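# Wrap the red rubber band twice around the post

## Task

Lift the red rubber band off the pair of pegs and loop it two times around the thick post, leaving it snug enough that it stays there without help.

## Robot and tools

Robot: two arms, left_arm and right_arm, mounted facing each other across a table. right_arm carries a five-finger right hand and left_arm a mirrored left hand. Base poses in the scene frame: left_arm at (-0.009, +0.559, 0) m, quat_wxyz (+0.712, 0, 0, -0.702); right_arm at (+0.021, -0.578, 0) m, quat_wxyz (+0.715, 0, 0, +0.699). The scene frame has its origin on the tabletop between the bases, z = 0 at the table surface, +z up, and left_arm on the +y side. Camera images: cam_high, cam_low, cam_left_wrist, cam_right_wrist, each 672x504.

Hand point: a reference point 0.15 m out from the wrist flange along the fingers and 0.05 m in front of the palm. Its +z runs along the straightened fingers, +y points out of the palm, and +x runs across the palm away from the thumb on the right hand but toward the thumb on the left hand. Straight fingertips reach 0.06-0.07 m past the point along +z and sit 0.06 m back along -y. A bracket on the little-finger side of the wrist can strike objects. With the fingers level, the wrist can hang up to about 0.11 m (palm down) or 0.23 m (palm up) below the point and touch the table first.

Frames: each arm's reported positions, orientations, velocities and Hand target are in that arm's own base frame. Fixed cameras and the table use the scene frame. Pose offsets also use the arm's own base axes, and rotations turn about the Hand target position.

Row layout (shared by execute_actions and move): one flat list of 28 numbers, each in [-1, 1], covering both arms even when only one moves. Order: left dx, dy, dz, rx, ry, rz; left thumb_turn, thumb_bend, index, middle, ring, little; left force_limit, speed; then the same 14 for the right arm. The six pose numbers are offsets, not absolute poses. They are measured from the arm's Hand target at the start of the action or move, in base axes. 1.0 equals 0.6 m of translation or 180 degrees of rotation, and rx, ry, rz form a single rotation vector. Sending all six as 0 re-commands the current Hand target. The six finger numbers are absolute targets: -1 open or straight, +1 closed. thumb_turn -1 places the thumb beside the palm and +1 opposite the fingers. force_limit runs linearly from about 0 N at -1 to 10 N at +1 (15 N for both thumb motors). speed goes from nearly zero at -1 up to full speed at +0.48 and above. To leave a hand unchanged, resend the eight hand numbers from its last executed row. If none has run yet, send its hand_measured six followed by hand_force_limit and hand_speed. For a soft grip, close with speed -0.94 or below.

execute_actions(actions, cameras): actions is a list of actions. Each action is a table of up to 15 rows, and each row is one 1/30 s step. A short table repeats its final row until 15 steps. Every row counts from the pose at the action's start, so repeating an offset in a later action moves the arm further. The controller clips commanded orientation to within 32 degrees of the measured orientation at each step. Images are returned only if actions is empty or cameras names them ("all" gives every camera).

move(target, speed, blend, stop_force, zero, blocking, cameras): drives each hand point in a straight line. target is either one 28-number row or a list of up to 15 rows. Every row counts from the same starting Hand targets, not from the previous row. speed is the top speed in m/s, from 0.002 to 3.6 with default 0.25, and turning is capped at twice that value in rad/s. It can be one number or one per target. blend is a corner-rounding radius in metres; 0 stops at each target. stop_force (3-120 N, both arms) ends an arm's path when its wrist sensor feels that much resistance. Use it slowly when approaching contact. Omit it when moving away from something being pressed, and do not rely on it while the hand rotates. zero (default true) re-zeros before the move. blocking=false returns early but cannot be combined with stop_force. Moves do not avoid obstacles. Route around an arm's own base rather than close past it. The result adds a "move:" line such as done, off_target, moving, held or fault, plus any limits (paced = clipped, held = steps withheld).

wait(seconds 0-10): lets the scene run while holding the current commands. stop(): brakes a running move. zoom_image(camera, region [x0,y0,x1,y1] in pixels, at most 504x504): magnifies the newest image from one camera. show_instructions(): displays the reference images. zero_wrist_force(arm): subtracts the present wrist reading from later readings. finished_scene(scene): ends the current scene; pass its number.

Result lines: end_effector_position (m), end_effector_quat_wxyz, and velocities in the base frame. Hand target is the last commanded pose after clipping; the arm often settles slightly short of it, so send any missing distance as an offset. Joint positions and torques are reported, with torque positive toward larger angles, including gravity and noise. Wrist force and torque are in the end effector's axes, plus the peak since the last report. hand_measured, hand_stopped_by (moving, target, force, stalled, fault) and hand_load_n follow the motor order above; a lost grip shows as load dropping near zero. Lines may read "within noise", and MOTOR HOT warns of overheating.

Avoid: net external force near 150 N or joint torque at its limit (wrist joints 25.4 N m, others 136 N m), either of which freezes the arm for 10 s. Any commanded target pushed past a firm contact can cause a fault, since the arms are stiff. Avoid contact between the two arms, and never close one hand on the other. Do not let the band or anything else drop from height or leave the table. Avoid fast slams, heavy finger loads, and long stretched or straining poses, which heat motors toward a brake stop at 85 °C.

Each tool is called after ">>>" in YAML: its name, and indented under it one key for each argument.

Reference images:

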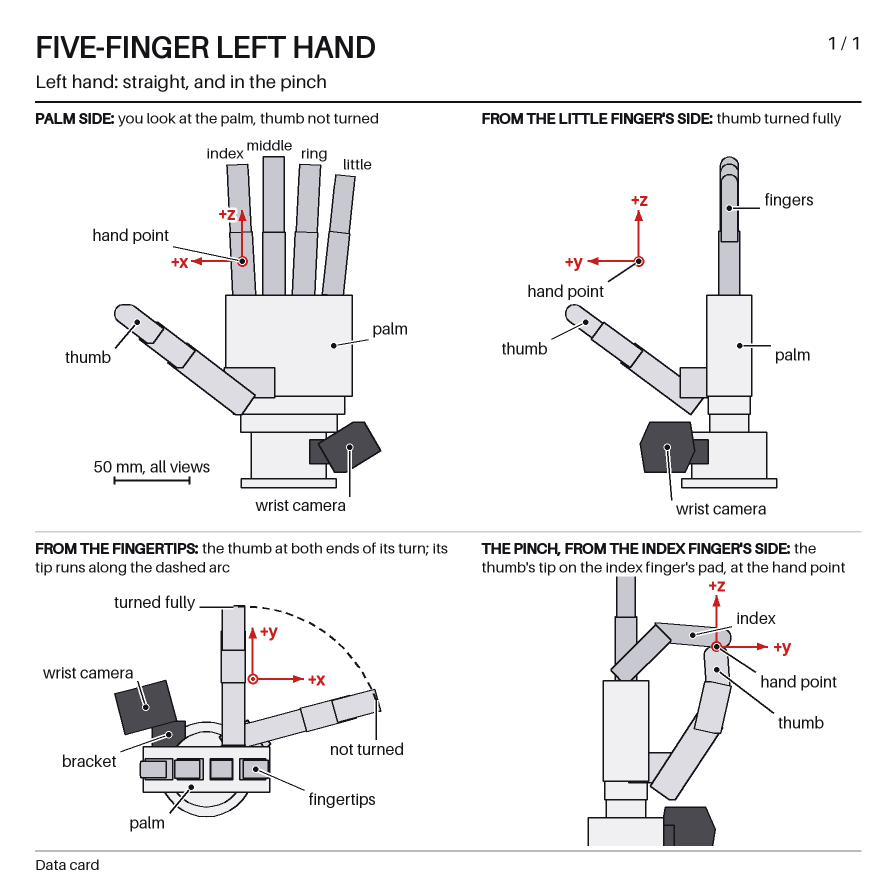

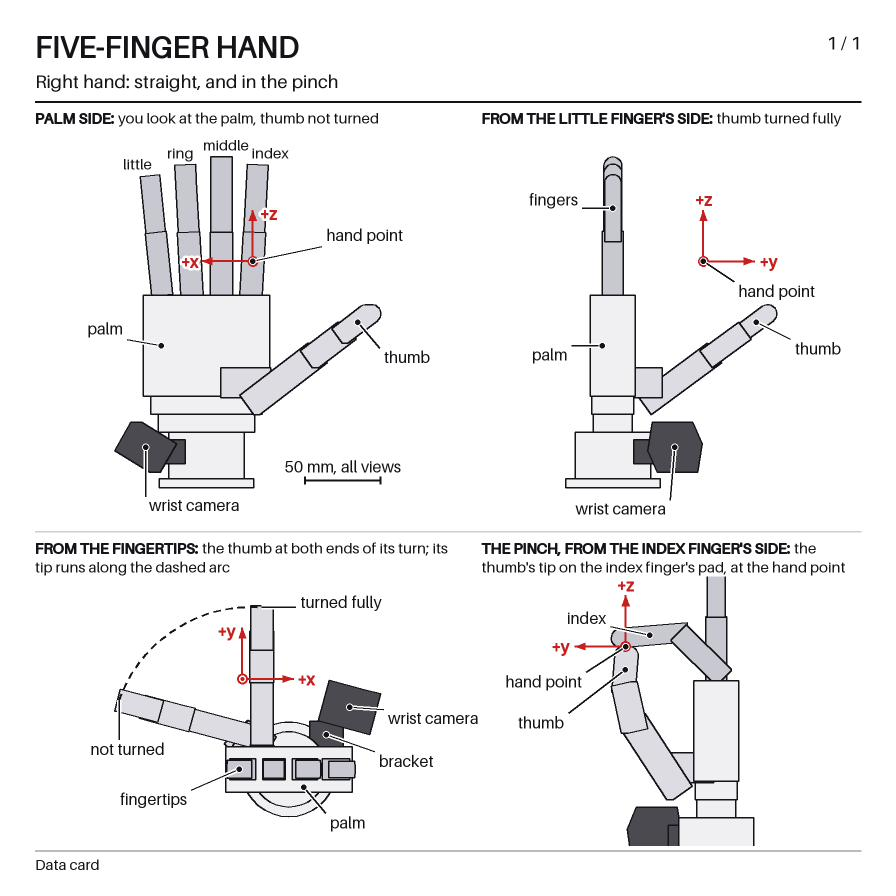

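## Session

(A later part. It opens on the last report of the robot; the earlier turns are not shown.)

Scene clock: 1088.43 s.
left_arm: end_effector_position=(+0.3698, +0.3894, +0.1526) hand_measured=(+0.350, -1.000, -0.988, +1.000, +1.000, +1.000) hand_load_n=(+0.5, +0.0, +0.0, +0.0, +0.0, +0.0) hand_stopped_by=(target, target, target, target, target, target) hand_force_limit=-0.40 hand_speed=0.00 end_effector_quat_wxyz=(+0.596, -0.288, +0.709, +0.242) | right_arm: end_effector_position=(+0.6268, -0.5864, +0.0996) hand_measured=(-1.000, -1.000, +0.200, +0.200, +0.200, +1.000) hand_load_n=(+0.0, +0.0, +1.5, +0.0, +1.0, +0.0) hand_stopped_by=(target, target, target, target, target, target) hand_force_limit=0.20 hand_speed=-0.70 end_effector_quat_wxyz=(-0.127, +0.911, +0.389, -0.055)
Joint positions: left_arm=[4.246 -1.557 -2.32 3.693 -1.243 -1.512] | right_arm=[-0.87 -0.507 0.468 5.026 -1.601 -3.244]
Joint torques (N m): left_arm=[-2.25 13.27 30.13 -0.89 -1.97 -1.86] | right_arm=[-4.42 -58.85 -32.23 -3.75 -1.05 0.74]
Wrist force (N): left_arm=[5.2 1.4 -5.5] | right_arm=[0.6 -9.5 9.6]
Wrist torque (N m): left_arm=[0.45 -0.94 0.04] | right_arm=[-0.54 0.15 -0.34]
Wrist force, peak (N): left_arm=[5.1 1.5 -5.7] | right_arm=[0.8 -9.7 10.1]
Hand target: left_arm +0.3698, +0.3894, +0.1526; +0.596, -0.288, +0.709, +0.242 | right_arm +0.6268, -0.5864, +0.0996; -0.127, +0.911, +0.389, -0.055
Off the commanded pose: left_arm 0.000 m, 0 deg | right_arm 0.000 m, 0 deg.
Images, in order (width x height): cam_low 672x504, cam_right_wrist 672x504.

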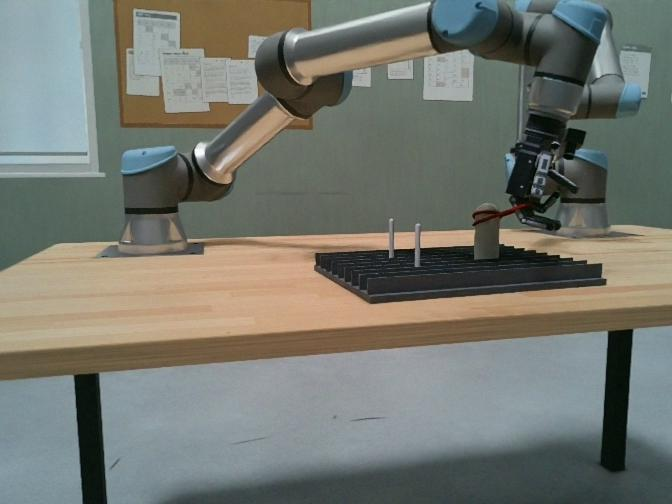

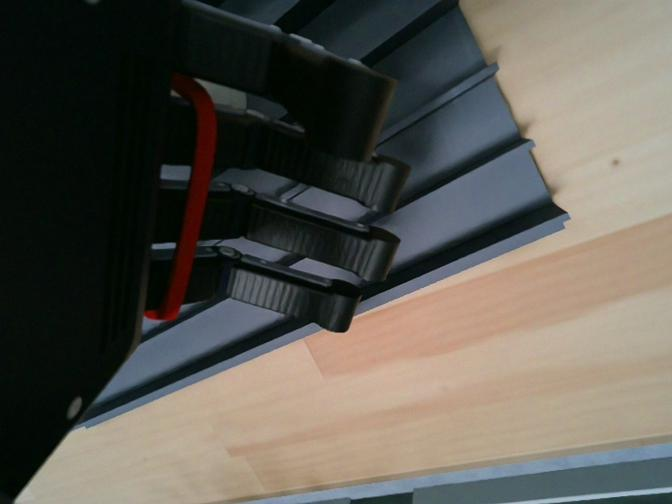

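>>> move:
  target: [0,0,0,0,0,0,0.35,-1,-1,1,1,1,-0.4,0,0.0108,-0.0265,-0.0633,-0.0307,-0.0321,0,-1,-1,0.2,0.2,0.2,1,0.2,-0.7]
  speed: 0.03
  cameras: ["cam_low","cam_right_wrist","cam_high"]

>>> zoom_image:
  camera: "cam_low"
  region: [440, 130, 580, 270]

>>> zoom_image:
  camera: "cam_high"
  region: [340, 200, 440, 300]

Scene clock: 1091.93 s.
left_arm: end_effector_position=(+0.3698, +0.3894, +0.1526) hand_measured=(+0.350, -1.000, -0.988, +1.000, +1.000, +1.000) hand_load_n=(+0.0, +0.0, +0.0, +0.0, +0.0, +0.0) hand_stopped_by=(target, target, target, target, target, target) hand_force_limit=-0.40 hand_speed=0.00 end_effector_quat_wxyz=(+0.596, -0.288, +0.709, +0.242) | right_arm: end_effector_position=(+0.6332, -0.6023, +0.0617) hand_measured=(-1.000, -1.000, +0.200, +0.200, +0.200, +1.000) hand_load_n=(+0.0, +0.0, +0.0, +0.0, +0.0, +0.0) hand_stopped_by=(target, target, target, target, target, target) hand_force_limit=0.20 hand_speed=-0.70 end_effector_quat_wxyz=(-0.063, +0.918, +0.392, -0.027)
Joint positions: left_arm=[4.246 -1.557 -2.32 3.693 -1.243 -1.512] | right_arm=[-0.881 -0.589 0.76 4.677 -1.588 -3.257]
Joint torques (N m): left_arm=[-2.6 13.33 30.99 -0.73 -1.77 -1.8] | right_arm=[-5.53 -54.12 -28.61 0.86 0.55 -1.81]
Wrist force (N): left_arm=[5.1 1.4 -5.3] | right_arm=[-2.5 0.5 3.0]
Wrist torque (N m): left_arm=[0.43 -0.92 0.03] | right_arm=[-0.05 0.31 -0.12]
Wrist force, peak (N): left_arm=[5.3 1.5 -5.6] | right_arm=[0.8 -9.7 10.0]
Hand target: left_arm +0.3698, +0.3894, +0.1526; +0.596, -0.288, +0.709, +0.242 | right_arm +0.6333, -0.6023, +0.0616; -0.063, +0.918, +0.392, -0.027
Off the commanded pose: left_arm 0.000 m, 0 deg | right_arm 0.000 m, 0 deg.
move: done
Images, in order (width x height): cam_high 672x504, cam_low 672x504, cam_right_wrist 672x504.

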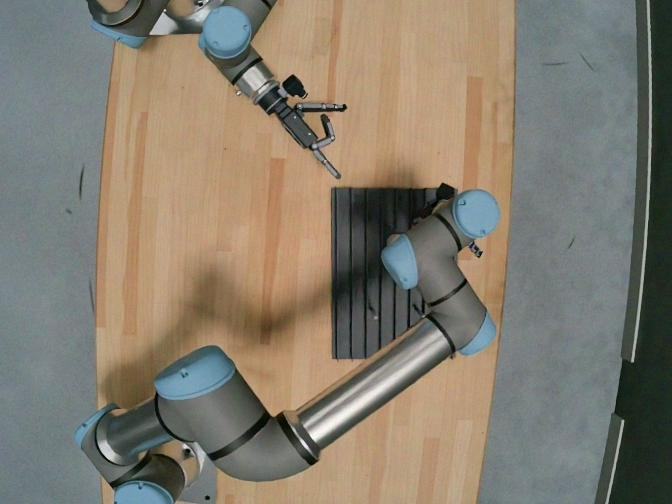

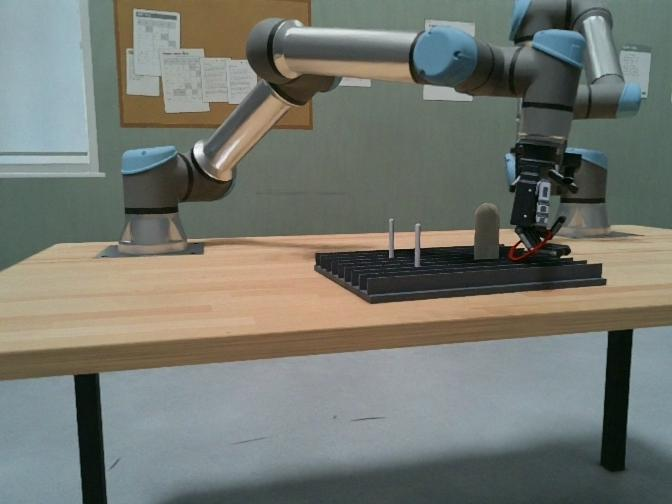

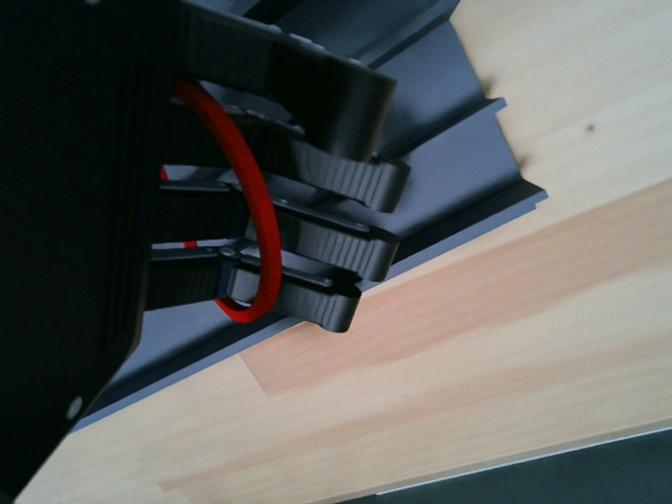

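Scaled by 3.600 from the camera's 672x504 image, which has a finer 960x720 frame.

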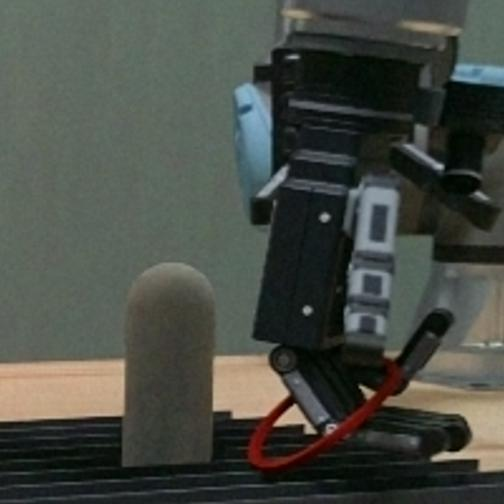

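Scaled by 5.040 from the camera's 672x504 image, which has a finer 960x720 frame.

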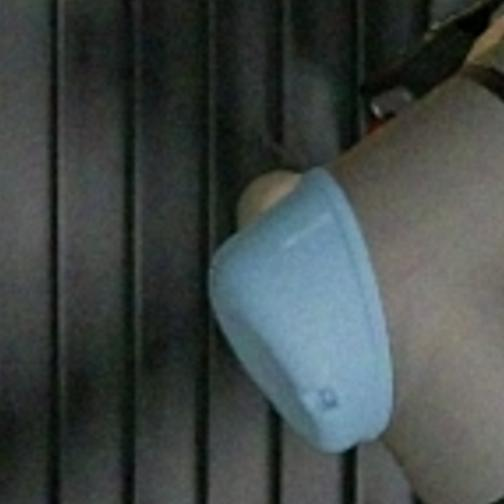

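>>> move:
  target: [0,0,0,0,0,0,0.35,-1,-1,1,1,1,-0.4,0,0,0,0.1,0,0,0,-1,-1,0.2,0.2,0.2,1,0.2,-0.7]
  speed: 0.04
  cameras: ["cam_low","cam_right_wrist","cam_high"]

>>> zoom_image:
  camera: "cam_low"
  region: [460, 110, 600, 250]

>>> zoom_image:
  camera: "cam_right_wrist"
  region: [130, 50, 450, 370]

Scene clock: 1100.00 s.
left_arm: end_effector_position=(+0.3698, +0.3894, +0.1526) hand_measured=(+0.350, -1.000, -0.988, +1.000, +1.000, +1.000) hand_load_n=(+0.0, +0.0, +0.0, +0.0, +0.0, +0.0) hand_stopped_by=(target, target, target, target, target, target) hand_force_limit=-0.40 hand_speed=0.00 end_effector_quat_wxyz=(+0.596, -0.288, +0.709, +0.242) | right_arm: end_effector_position=(+0.6332, -0.6022, +0.1218) hand_measured=(-1.000, -1.000, +0.200, +0.200, +0.200, +1.000) hand_load_n=(+0.0, +0.0, +0.5, +0.0, +0.5, +0.0) hand_stopped_by=(target, target, target, target, target, target) hand_force_limit=0.20 hand_speed=-0.70 end_effector_quat_wxyz=(-0.063, +0.918, +0.392, -0.027) end_effector_velocity=(+0.000, -0.001, -0.001) end_effector_angular_velocity=(-0.001, -0.001, -0.001)
Joint positions: left_arm=[4.246 -1.557 -2.32 3.693 -1.243 -1.512] | right_arm=[-0.881 -0.611 0.65 4.81 -1.588 -3.257]
Joint velocities: left_arm=[within noise] | right_arm=[0 0.001 0.003 -0.006 0 0]
Joint torques (N m): left_arm=[-0.96 12.95 30.33 -0.62 -1.86 -1.83] | right_arm=[6.36 -52.71 -15.9 -5.23 -0.98 1.12]
Wrist force (N): left_arm=[4.9 1.3 -5.3] | right_arm=[-3.1 0.4 3.0]
Wrist torque (N m): left_arm=[0.42 -0.89 0.02] | right_arm=[-0.09 0.40 -0.16]
Wrist force, peak (N): left_arm=[5.3 1.4 -5.7] | right_arm=[-2.7 0.5 3.4]
Hand target: left_arm +0.3698, +0.3894, +0.1526; +0.596, -0.288, +0.709, +0.242 | right_arm +0.6333, -0.6023, +0.1216; -0.063, +0.918, +0.392, -0.027
Off the commanded pose: left_arm 0.000 m, 0 deg | right_arm 0.000 m, 0 deg.
move: done
Images, in order (width x height): cam_high 672x504, cam_low 672x504, cam_right_wrist 672x504.

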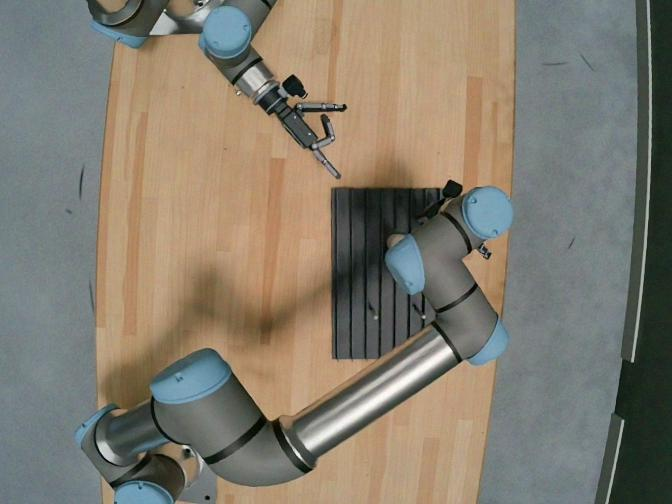

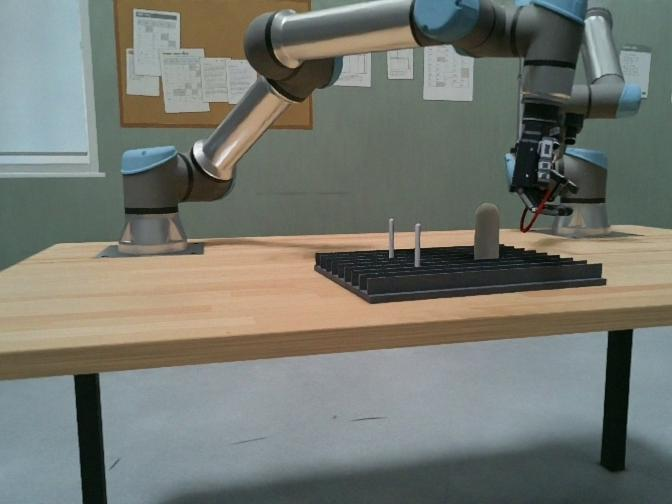

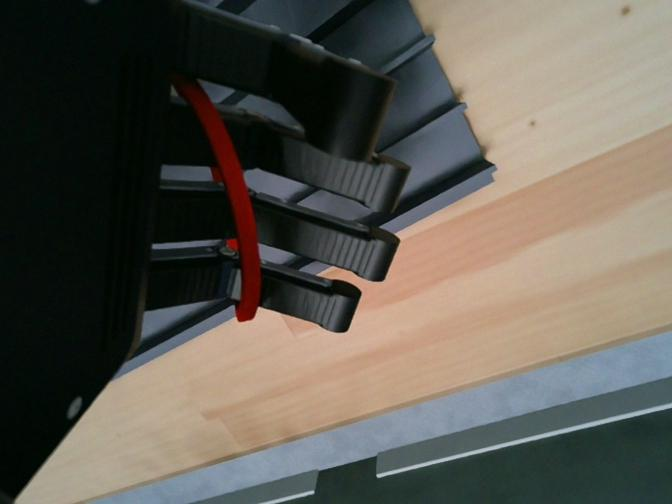

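Scaled by 3.600 from the camera's 672x504 image, which has a finer 960x720 frame.

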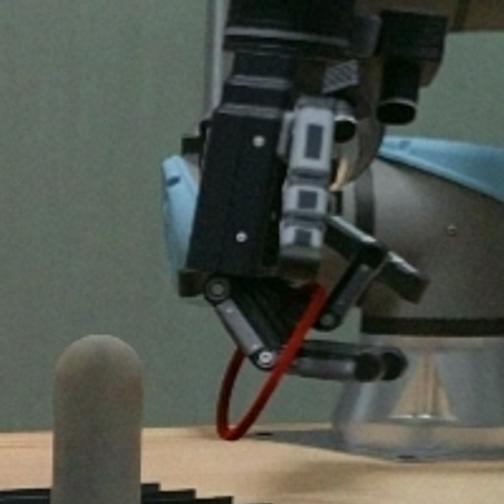

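Scaled by 1.575 from the camera's 672x504 image, which has a finer 960x720 frame.

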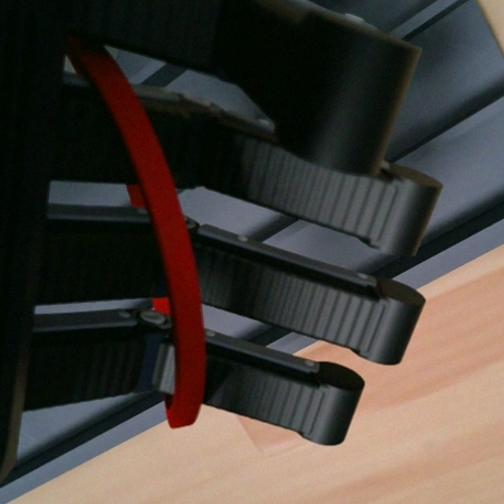

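>>> execute_actions:
  actions:
    - [[0,0,0,0,0,0,0.35,-1,-1,1,1,1,-0.4,0,0,0,0,0,0,0,-1,-1,1,1,1,1,-0.4,-0.7]]
  cameras: ["cam_low","cam_right_wrist"]

>>> zoom_image:
  camera: "cam_right_wrist"
  region: [130, 50, 450, 370]

>>> zoom_image:
  camera: "cam_low"
  region: [460, 110, 600, 250]

Scene clock: 1101.83 s.
left_arm: end_effector_position=(+0.3698, +0.3894, +0.1526) hand_measured=(+0.350, -1.000, -0.988, +1.000, +1.000, +1.000) hand_load_n=(+0.0, +0.0, +0.0, +0.0, +0.0, +0.5) hand_stopped_by=(target, target, target, target, target, target) hand_force_limit=-0.40 hand_speed=0.00 end_effector_quat_wxyz=(+0.596, -0.288, +0.709, +0.242) | right_arm: end_effector_position=(+0.6333, -0.6023, +0.1216) hand_measured=(-1.000, -1.000, +1.000, +1.000, +1.000, +1.000) hand_load_n=(+0.0, +0.0, +0.0, +0.0, +0.5, +0.0) hand_stopped_by=(target, target, target, target, target, target) hand_force_limit=-0.40 hand_speed=-0.70 end_effector_quat_wxyz=(-0.063, +0.918, +0.392, -0.027)
Joint positions: left_arm=[4.246 -1.557 -2.32 3.693 -1.243 -1.512] | right_arm=[-0.881 -0.611 0.65 4.81 -1.588 -3.257]
Joint torques (N m): left_arm=[-1.02 14.33 29.96 -0.69 -1.73 -1.65] | right_arm=[6.61 -55.36 -17.43 -4.78 -1.18 1.53]
Wrist force (N): left_arm=[5.3 1.3 -5.7] | right_arm=[-2.6 0.6 3.2]
Wrist torque (N m): left_arm=[0.44 -0.96 0.05] | right_arm=[-0.07 0.33 -0.13]
Wrist force, peak (N): left_arm=[5.4 1.2 -5.7] | right_arm=[-2.9 0.7 3.2]
Hand target: left_arm +0.3698, +0.3894, +0.1526; +0.596, -0.288, +0.709, +0.242 | right_arm +0.6333, -0.6023, +0.1216; -0.063, +0.918, +0.392, -0.027
Off the commanded pose: left_arm 0.000 m, 0 deg | right_arm 0.000 m, 0 deg.
Images, in order (width x height): cam_low 672x504, cam_right_wrist 672x504.

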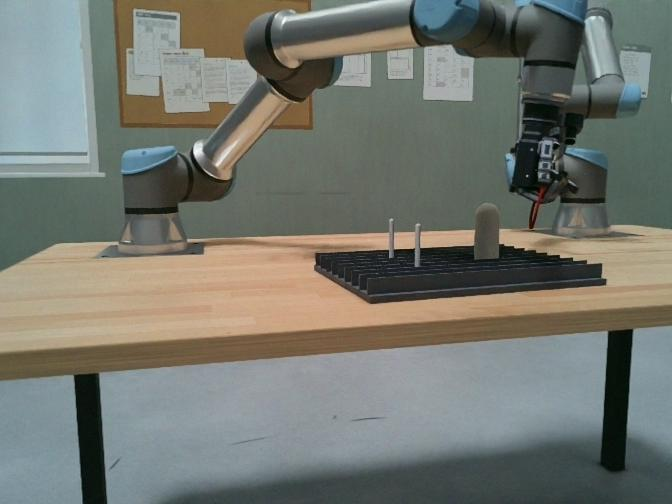

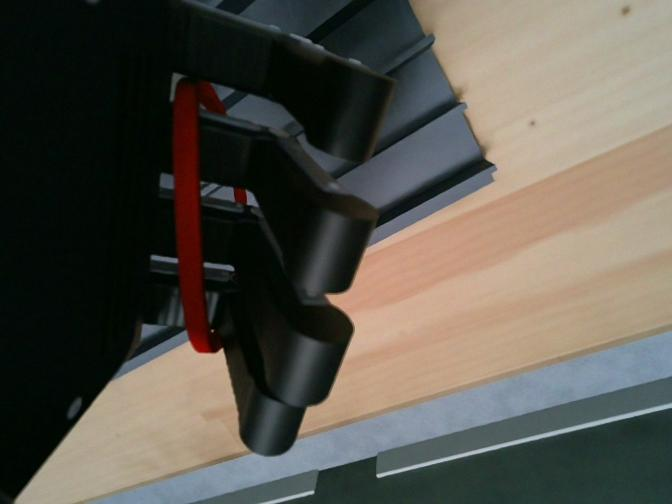

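Scaled by 1.575 from the camera's 672x504 image, which has a finer 960x720 frame.

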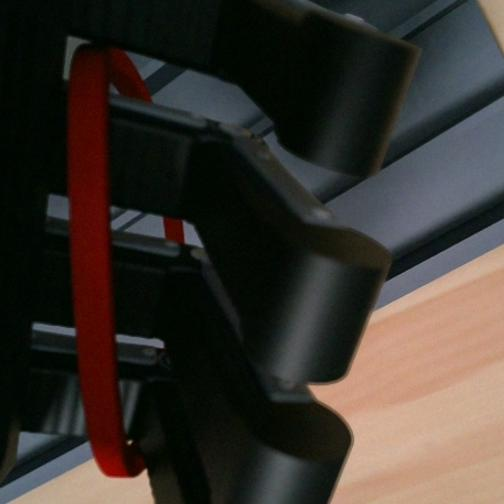

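Scaled by 3.600 from the camera's 672x504 image, which has a finer 960x720 frame.

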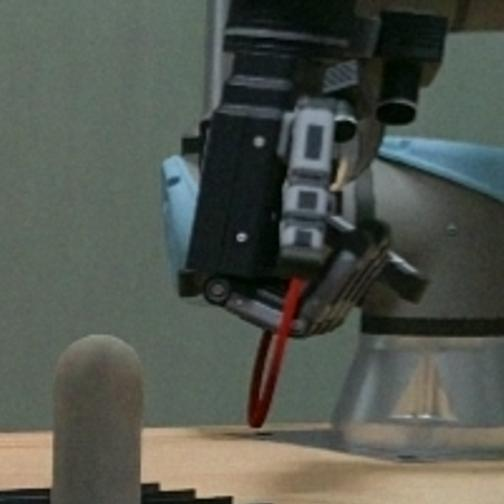

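>>> move:
  target: [0,0,0,0,0,0,0.35,-1,-1,1,1,1,-0.4,0,-0.0728,0.0927,-0.01,-0.0307,-0.0321,0,-1,-1,1,1,1,1,-0.4,-0.7]
  speed: 0.05
  stop_force: 6
  cameras: ["cam_low","cam_right_wrist","cam_high"]

>>> zoom_image:
  camera: "cam_low"
  region: [440, 130, 580, 270]

>>> zoom_image:
  camera: "cam_right_wrist"
  region: [130, 50, 450, 370]

Scene clock: 1108.33 s.
left_arm: end_effector_position=(+0.3698, +0.3894, +0.1526) hand_measured=(+0.350, -1.000, -0.988, +1.000, +1.000, +1.000) hand_load_n=(+0.0, -0.5, +0.0, +0.0, +0.0, +0.0) hand_stopped_by=(target, target, target, target, target, target) hand_force_limit=-0.40 hand_speed=0.00 end_effector_quat_wxyz=(+0.596, -0.288, +0.709, +0.242) | right_arm: end_effector_position=(+0.5921, -0.5498, +0.1160) hand_measured=(-1.000, -1.000, +1.000, +1.000, +1.000, +1.000) hand_load_n=(+0.0, -0.5, +0.0, +0.0, -1.0, +0.0) hand_stopped_by=(target, target, target, target, target, target) hand_force_limit=-0.40 hand_speed=-0.70 end_effector_quat_wxyz=(-0.002, +0.920, +0.392, -0.001)
Joint positions: left_arm=[4.246 -1.557 -2.32 3.693 -1.243 -1.512] | right_arm=[-0.884 -0.891 1.218 4.391 -1.572 -3.262]
Joint torques (N m): left_arm=[0.4 13.1 29.92 -0.83 -1.98 -1.54] | right_arm=[7.86 -53.58 -20.86 -4.1 -1.87 2.28]
Wrist force (N): left_arm=[5.2 1.4 -5.3] | right_arm=[-2.6 3.7 -2.7]
Wrist torque (N m): left_arm=[0.43 -0.93 0.03] | right_arm=[0.24 0.50 -0.03]
Wrist force, peak (N): left_arm=[5.3 1.3 -5.8] | right_arm=[-2.3 3.2 -16.1]
Hand target: left_arm +0.3698, +0.3894, +0.1526; +0.596, -0.288, +0.709, +0.242 | right_arm +0.5921, -0.5498, +0.1160; -0.002, +0.920, +0.392, -0.001 (not the last commanded pose)
Off the commanded pose: left_arm 0.000 m, 0 deg | right_arm 0.004 m, 0 deg.
move: contact (right_arm)
Images, in order (width x height): cam_high 672x504, cam_low 672x504, cam_right_wrist 672x504.

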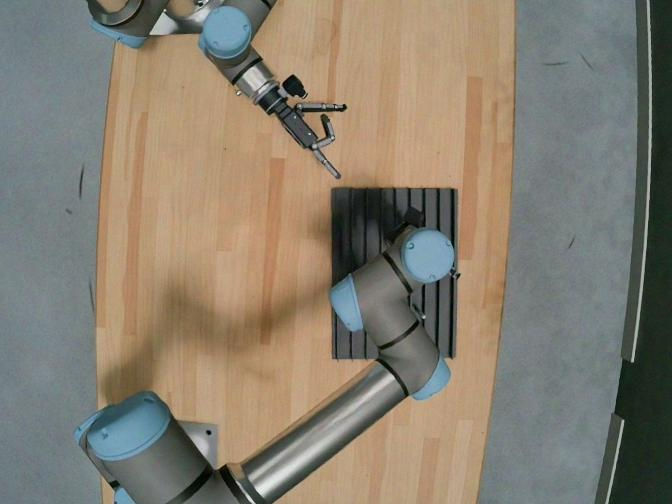

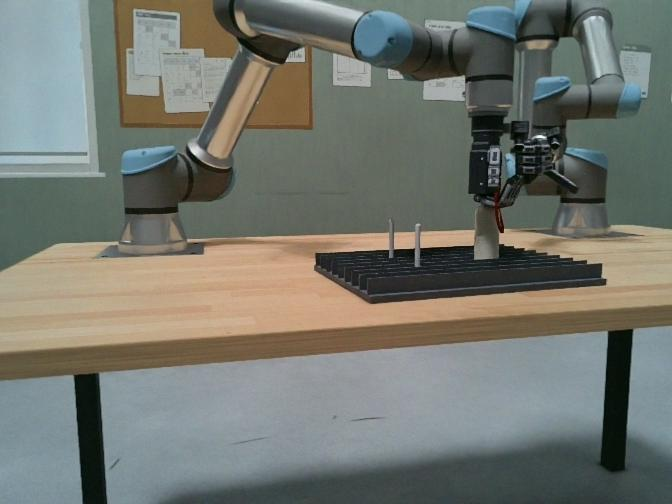

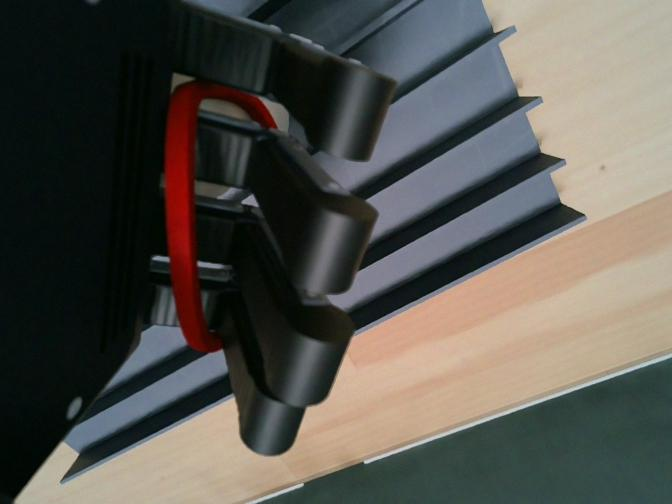

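Scaled by 3.600 from the camera's 672x504 image, which has a finer 960x720 frame.

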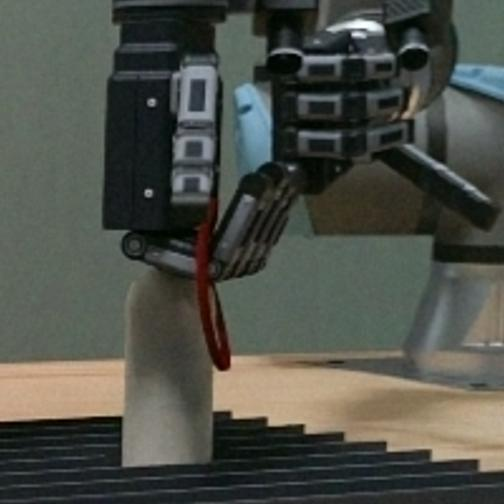

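Scaled by 1.575 from the camera's 672x504 image, which has a finer 960x720 frame.

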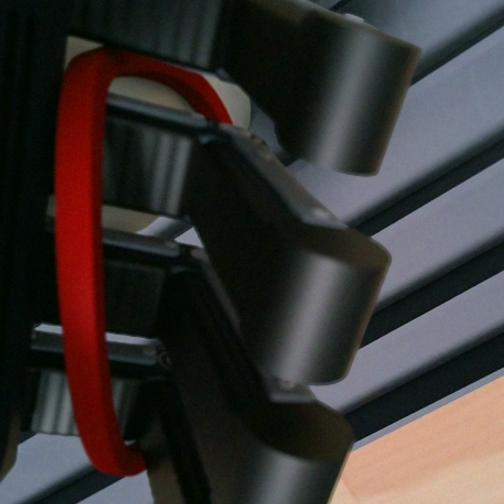

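>>> move:
  target: [0,0,0,0,0,0,0.35,-1,-1,1,1,1,-0.4,0,0,0,0.022,0,0,0,-1,-1,1,1,1,1,-0.4,-0.7]
  speed: 0.04

>>> move:
  target: [0,0,0,0,0,0,0.35,-1,-1,1,1,1,-0.4,0,-0.0422,0.0403,0,0,0,0,-1,-1,1,1,1,1,-0.4,-0.7]
  speed: 0.03
  stop_force: 6
  cameras: ["cam_low","cam_right_wrist","cam_high"]

>>> zoom_image:
  camera: "cam_low"
  region: [440, 130, 580, 270]

Scene clock: 1109.67 s.
left_arm: end_effector_position=(+0.3698, +0.3894, +0.1526) hand_measured=(+0.350, -1.000, -0.988, +1.000, +1.000, +1.000) hand_load_n=(+0.5, +0.0, +0.0, +0.0, +0.0, +0.0) hand_stopped_by=(target, target, target, target, target, target) hand_force_limit=-0.40 hand_speed=0.00 end_effector_quat_wxyz=(+0.596, -0.288, +0.709, +0.242) | right_arm: end_effector_position=(+0.5920, -0.5497, +0.1294) hand_measured=(-1.000, -1.000, +1.000, +1.000, +1.000, +1.000) hand_load_n=(+0.0, +0.0, +0.0, +0.0, +0.0, +0.0) hand_stopped_by=(target, target, target, target, target, target) hand_force_limit=-0.40 hand_speed=-0.70 end_effector_quat_wxyz=(-0.002, +0.920, +0.392, -0.001) end_effector_velocity=(+0.001, +0.000, -0.001) end_effector_angular_velocity=(-0.002, -0.002, +0.002)
Joint positions: left_arm=[4.246 -1.557 -2.32 3.693 -1.243 -1.512] | right_arm=[-0.884 -0.901 1.2 4.419 -1.572 -3.262]
Joint velocities: left_arm=[within noise] | right_arm=[0.002 0.001 0.002 -0.006 0 0]
Joint torques (N m): left_arm=[0.14 12.67 29.47 -0.76 -1.91 -1.5] | right_arm=[7.95 -42.69 -15.6 -5.56 -1.35 2.29]
Wrist force (N): left_arm=[5.1 1.4 -5.2] | right_arm=[-2.6 0.1 2.9]
Wrist torque (N m): left_arm=[0.42 -0.91 0.03] | right_arm=[-0.12 0.29 -0.15]
Wrist force, peak (N): left_arm=[5.1 1.6 -5.7] | right_arm=[-2.4 4.0 -2.6]
Hand target: left_arm +0.3698, +0.3894, +0.1526; +0.596, -0.288, +0.709, +0.242 | right_arm +0.5921, -0.5498, +0.1292; -0.002, +0.920, +0.392, -0.001
Off the commanded pose: left_arm 0.000 m, 0 deg | right_arm 0.000 m, 0 deg.
move: done

Scene clock: 1111.83 s.
left_arm: end_effector_position=(+0.3698, +0.3894, +0.1526) hand_measured=(+0.350, -1.000, -0.988, +1.000, +1.000, +1.000) hand_load_n=(+0.0, +0.0, +0.0, +0.0, +0.0, +0.0) hand_stopped_by=(target, target, target, target, target, target) hand_force_limit=-0.40 hand_speed=0.00 end_effector_quat_wxyz=(+0.596, -0.288, +0.709, +0.242) | right_arm: end_effector_position=(+0.5667, -0.5256, +0.1292) hand_measured=(-1.000, -1.000, +1.000, +1.000, +1.000, +1.000) hand_load_n=(+0.0, -0.5, +0.0, +0.0, +0.0, +0.0) hand_stopped_by=(target, target, target, target, target, target) hand_force_limit=-0.40 hand_speed=-0.70 end_effector_quat_wxyz=(-0.002, +0.920, +0.392, -0.001)
Joint positions: left_arm=[4.246 -1.557 -2.32 3.693 -1.243 -1.512] | right_arm=[-0.891 -0.984 1.338 4.363 -1.572 -3.268]
Joint torques (N m): left_arm=[0.08 14.67 29.67 -0.7 -1.87 -1.79] | right_arm=[4.93 -38.85 -21.01 0.29 -1.1 1.2]
Wrist force (N): left_arm=[5.2 1.3 -5.4] | right_arm=[-2.8 0.3 2.9]
Wrist torque (N m): left_arm=[0.42 -0.93 0.03] | right_arm=[-0.11 0.36 -0.16]
Wrist force, peak (N): left_arm=[5.2 1.4 -5.7] | right_arm=[-2.6 0.5 3.4]
Hand target: left_arm +0.3698, +0.3894, +0.1526; +0.596, -0.288, +0.709, +0.242 | right_arm +0.5667, -0.5256, +0.1292; -0.002, +0.920, +0.392, -0.001
Off the commanded pose: left_arm 0.000 m, 0 deg | right_arm 0.000 m, 0 deg.
move: done
Images, in order (width x height): cam_high 672x504, cam_low 672x504, cam_right_wrist 672x504.

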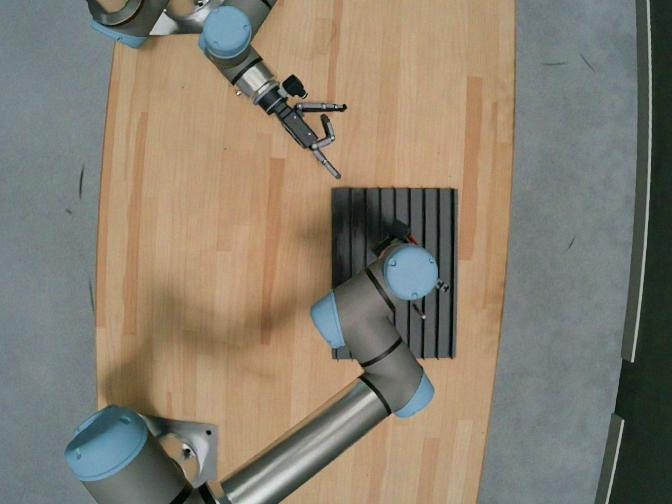

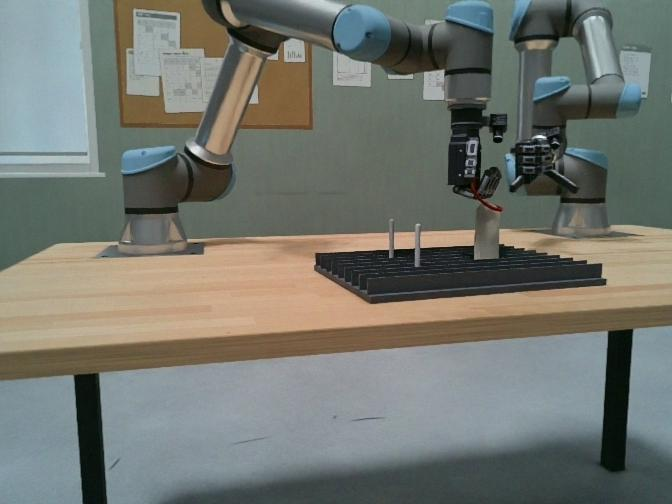

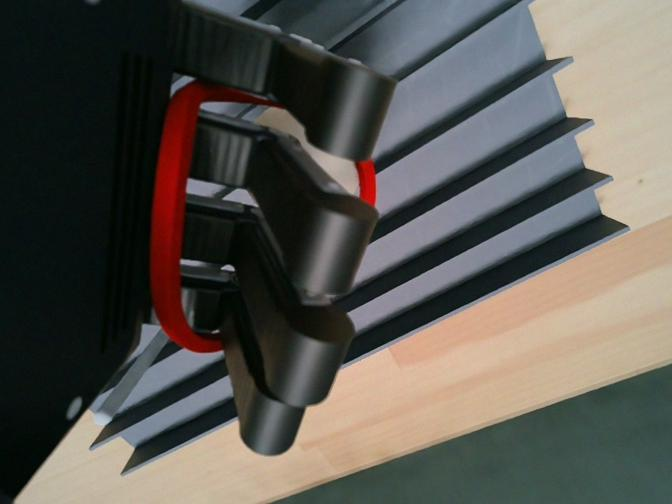

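Scaled by 3.600 from the camera's 672x504 image, which has a finer 960x720 frame.

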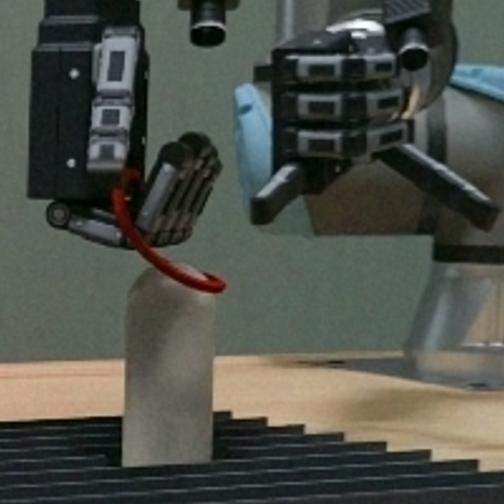

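>>> move:
  target:
    - [0,0,0,0,0,0,0.35,-1,-1,1,1,1,-0.4,0,0.0421,-0.0402,0,0,0,0,-1,-1,1,1,1,1,-0.4,-0.6]
    - [0,0,0,0,0,0,0.35,-1,-1,1,1,1,-0.4,0,0.1,-0.096,0.03,0,0,0,-1,-1,1,1,1,1,-0.4,-0.6]
  speed: 0.06

>>> execute_actions:
  actions:
    - [[0,0,0,0,0,0,0.35,-1,-1,1,1,1,-0.4,0,0,0,0,0,0,0,-1,-1,-0.15,-0.15,-0.15,1,-0.4,-0.6]]
  cameras: ["cam_low","cam_right_wrist"]

>>> zoom_image:
  camera: "cam_low"
  region: [440, 110, 580, 250]

>>> zoom_image:
  camera: "cam_right_wrist"
  region: [130, 50, 450, 370]

Scene clock: 1115.50 s.
left_arm: end_effector_position=(+0.3698, +0.3894, +0.1526) hand_measured=(+0.350, -1.000, -0.988, +1.000, +1.000, +1.000) hand_load_n=(+0.0, +0.0, +0.0, +0.0, +0.0, +0.0) hand_stopped_by=(target, target, target, target, target, target) hand_force_limit=-0.40 hand_speed=0.00 end_effector_quat_wxyz=(+0.596, -0.288, +0.709, +0.242) | right_arm: end_effector_position=(+0.6268, -0.5831, +0.1471) hand_measured=(-1.000, -1.000, +1.000, +1.000, +1.000, +1.000) hand_load_n=(+0.0, +0.0, +0.0, +0.0, +0.0, +0.0) hand_stopped_by=(target, target, target, target, target, target) hand_force_limit=-0.40 hand_speed=-0.60 end_effector_quat_wxyz=(-0.002, +0.920, +0.392, -0.001)
Joint positions: left_arm=[4.246 -1.557 -2.32 3.693 -1.243 -1.512] | right_arm=[-0.877 -0.785 0.951 4.552 -1.572 -3.254]
Joint torques (N m): left_arm=[0.74 14.35 29.88 -0.76 -1.87 -1.72] | right_arm=[1.76 -54.79 -29.87 -5.11 0.19 0.98]
Wrist force (N): left_arm=[5.2 1.3 -5.3] | right_arm=[-2.7 0.1 3.2]
Wrist torque (N m): left_arm=[0.42 -0.93 0.03] | right_arm=[-0.14 0.33 -0.32]
Wrist force, peak (N): left_arm=[5.3 1.4 -5.7] | right_arm=[-2.9 0.4 3.0]
Hand target: left_arm +0.3698, +0.3894, +0.1526; +0.596, -0.288, +0.709, +0.242 | right_arm +0.6267, -0.5832, +0.1472; -0.002, +0.920, +0.392, -0.001
Off the commanded pose: left_arm 0.000 m, 0 deg | right_arm 0.000 m, 0 deg.
move: done

Scene clock: 1116.83 s.
left_arm: end_effector_position=(+0.3698, +0.3894, +0.1526) hand_measured=(+0.350, -1.000, -0.988, +1.000, +1.000, +1.000) hand_load_n=(+0.0, +0.0, +0.0, +0.0, +0.0, +0.0) hand_stopped_by=(target, target, target, target, target, target) hand_force_limit=-0.40 hand_speed=0.00 end_effector_quat_wxyz=(+0.596, -0.288, +0.709, +0.242) | right_arm: end_effector_position=(+0.6267, -0.5832, +0.1472) hand_measured=(-1.000, -1.000, -0.150, -0.150, -0.150, +1.000) hand_load_n=(+0.0, +0.0, +0.0, +0.0, +0.0, +0.0) hand_stopped_by=(target, target, target, target, target, target) hand_force_limit=-0.40 hand_speed=-0.60 end_effector_quat_wxyz=(-0.002, +0.920, +0.392, -0.001)
Joint positions: left_arm=[4.246 -1.557 -2.32 3.693 -1.243 -1.512] | right_arm=[-0.877 -0.785 0.951 4.552 -1.572 -3.254]
Joint torques (N m): left_arm=[0.25 12.67 29.68 -0.91 -1.93 -1.83] | right_arm=[-8.63 -49.21 -28.14 -5.15 -1.63 -2.63]
Wrist force (N): left_arm=[5.2 1.6 -5.5] | right_arm=[-2.3 0.2 3.1]
Wrist torque (N m): left_arm=[0.47 -0.93 0.03] | right_arm=[-0.13 0.28 -0.30]
Wrist force, peak (N): left_arm=[5.4 1.3 -5.5] | right_arm=[-2.5 0.3 3.3]
Hand target: left_arm +0.3698, +0.3894, +0.1526; +0.596, -0.288, +0.709, +0.242 | right_arm +0.6267, -0.5832, +0.1472; -0.002, +0.920, +0.392, -0.001
Off the commanded pose: left_arm 0.000 m, 0 deg | right_arm 0.000 m, 0 deg.
Images, in order (width x height): cam_low 672x504, cam_right_wrist 672x504.

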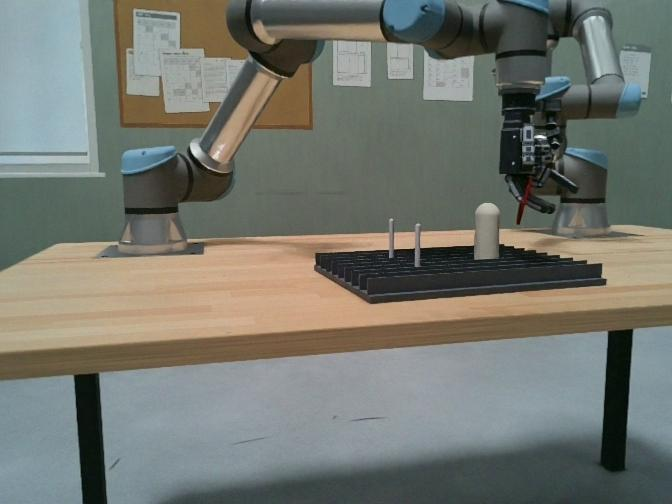

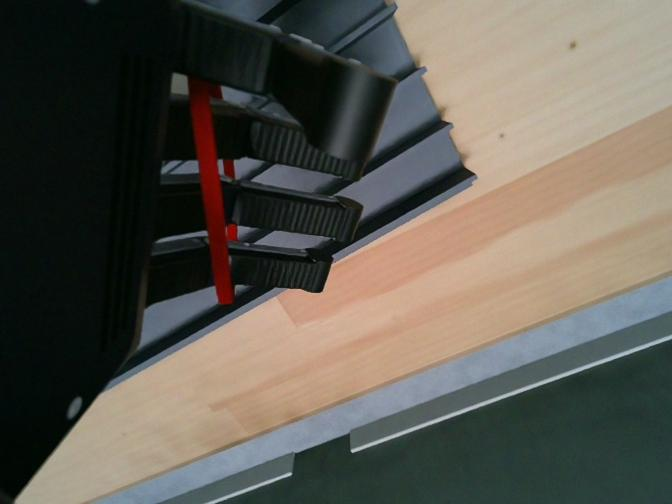

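Scaled by 3.600 from the camera's 672x504 image, which has a finer 960x720 frame.

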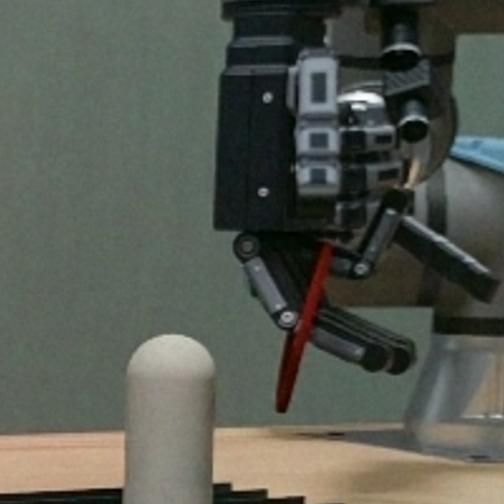

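Scaled by 1.575 from the camera's 672x504 image, which has a finer 960x720 frame.

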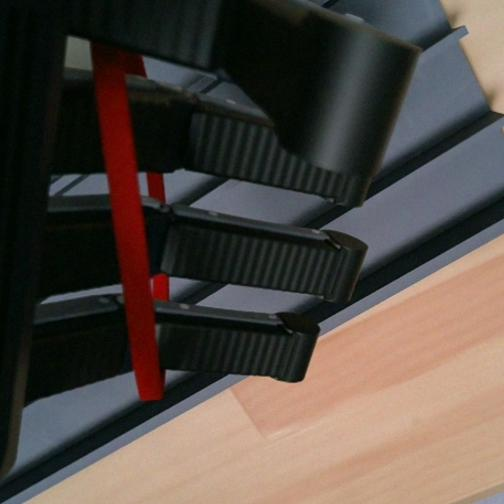

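>>> execute_actions:
  actions:
    - [[0,0,0,0,0,0,0.35,-1,-1,1,1,1,-0.4,0,0,0,0,0,0,0,-1,-1,-0.15,-0.15,-0.15,-0.5,-0.4,-0.6]]
  cameras: ["cam_low","cam_right_wrist"]

>>> zoom_image:
  camera: "cam_low"
  region: [440, 110, 580, 250]

>>> zoom_image:
  camera: "cam_right_wrist"
  region: [130, 50, 450, 370]

Scene clock: 1118.80 s.
left_arm: end_effector_position=(+0.3698, +0.3894, +0.1526) hand_measured=(+0.350, -1.000, -0.988, +1.000, +1.000, +1.000) hand_load_n=(+0.5, +0.0, +0.0, +0.0, +0.0, +0.0) hand_stopped_by=(target, target, target, target, target, target) hand_force_limit=-0.40 hand_speed=0.00 end_effector_quat_wxyz=(+0.596, -0.288, +0.709, +0.242) | right_arm: end_effector_position=(+0.6267, -0.5832, +0.1472) hand_measured=(-1.000, -1.000, -0.150, -0.150, -0.150, -0.500) hand_load_n=(+0.0, -0.5, +0.0, +0.5, +0.0, +0.0) hand_stopped_by=(target, target, target, target, target, target) hand_force_limit=-0.40 hand_speed=-0.60 end_effector_quat_wxyz=(-0.002, +0.920, +0.392, -0.001)
Joint positions: left_arm=[4.246 -1.557 -2.32 3.693 -1.243 -1.512] | right_arm=[-0.877 -0.785 0.951 4.552 -1.572 -3.254]
Joint torques (N m): left_arm=[2.31 14.27 29.77 -0.64 -1.87 -1.83] | right_arm=[-8.64 -48.49 -27.35 -4.94 -1.54 -2.56]
Wrist force (N): left_arm=[5.2 1.3 -5.5] | right_arm=[-2.4 0.4 3.2]
Wrist torque (N m): left_arm=[0.43 -0.93 0.04] | right_arm=[-0.11 0.29 -0.29]
Wrist force, peak (N): left_arm=[5.4 1.5 -5.5] | right_arm=[-2.6 0.4 3.3]
Hand target: left_arm +0.3698, +0.3894, +0.1526; +0.596, -0.288, +0.709, +0.242 | right_arm +0.6267, -0.5832, +0.1472; -0.002, +0.920, +0.392, -0.001
Off the commanded pose: left_arm 0.000 m, 0 deg | right_arm 0.000 m, 0 deg.
Images, in order (width x height): cam_low 672x504, cam_right_wrist 672x504.

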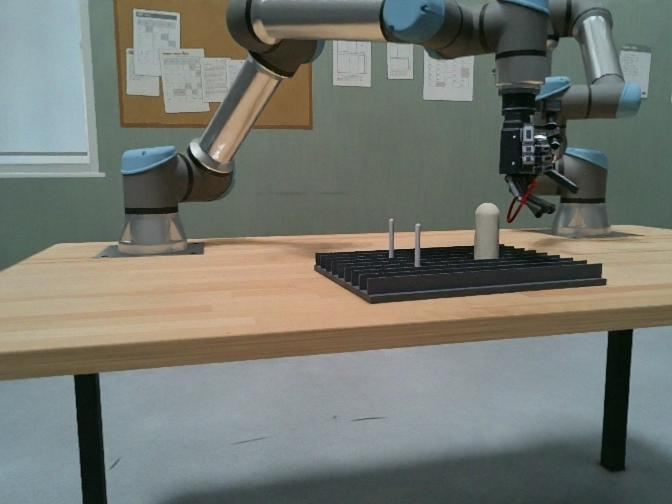

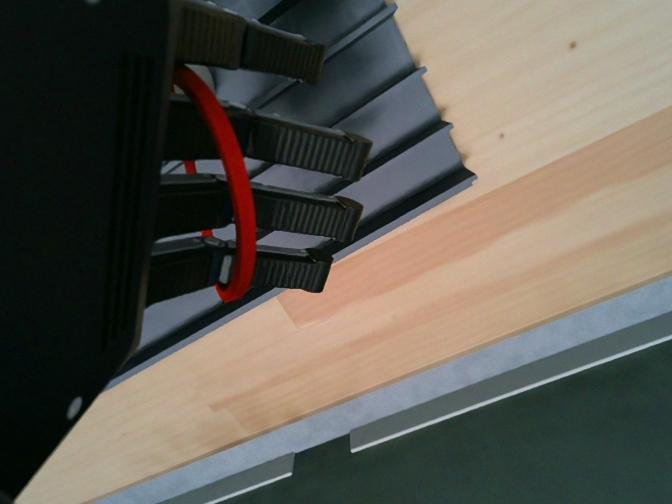

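Scaled by 3.600 from the camera's 672x504 image, which has a finer 960x720 frame.

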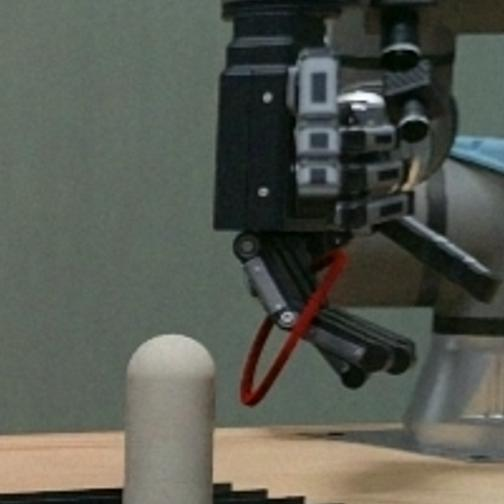

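Scaled by 1.575 from the camera's 672x504 image, which has a finer 960x720 frame.

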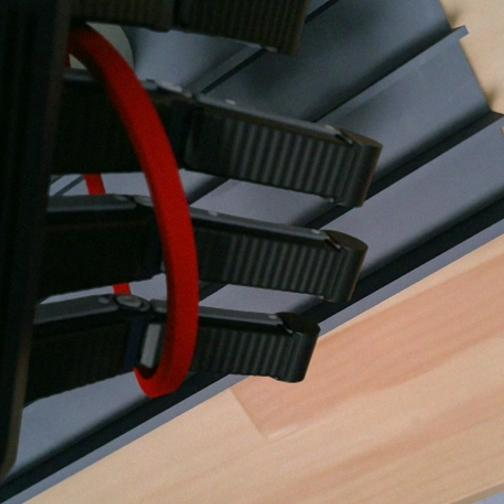

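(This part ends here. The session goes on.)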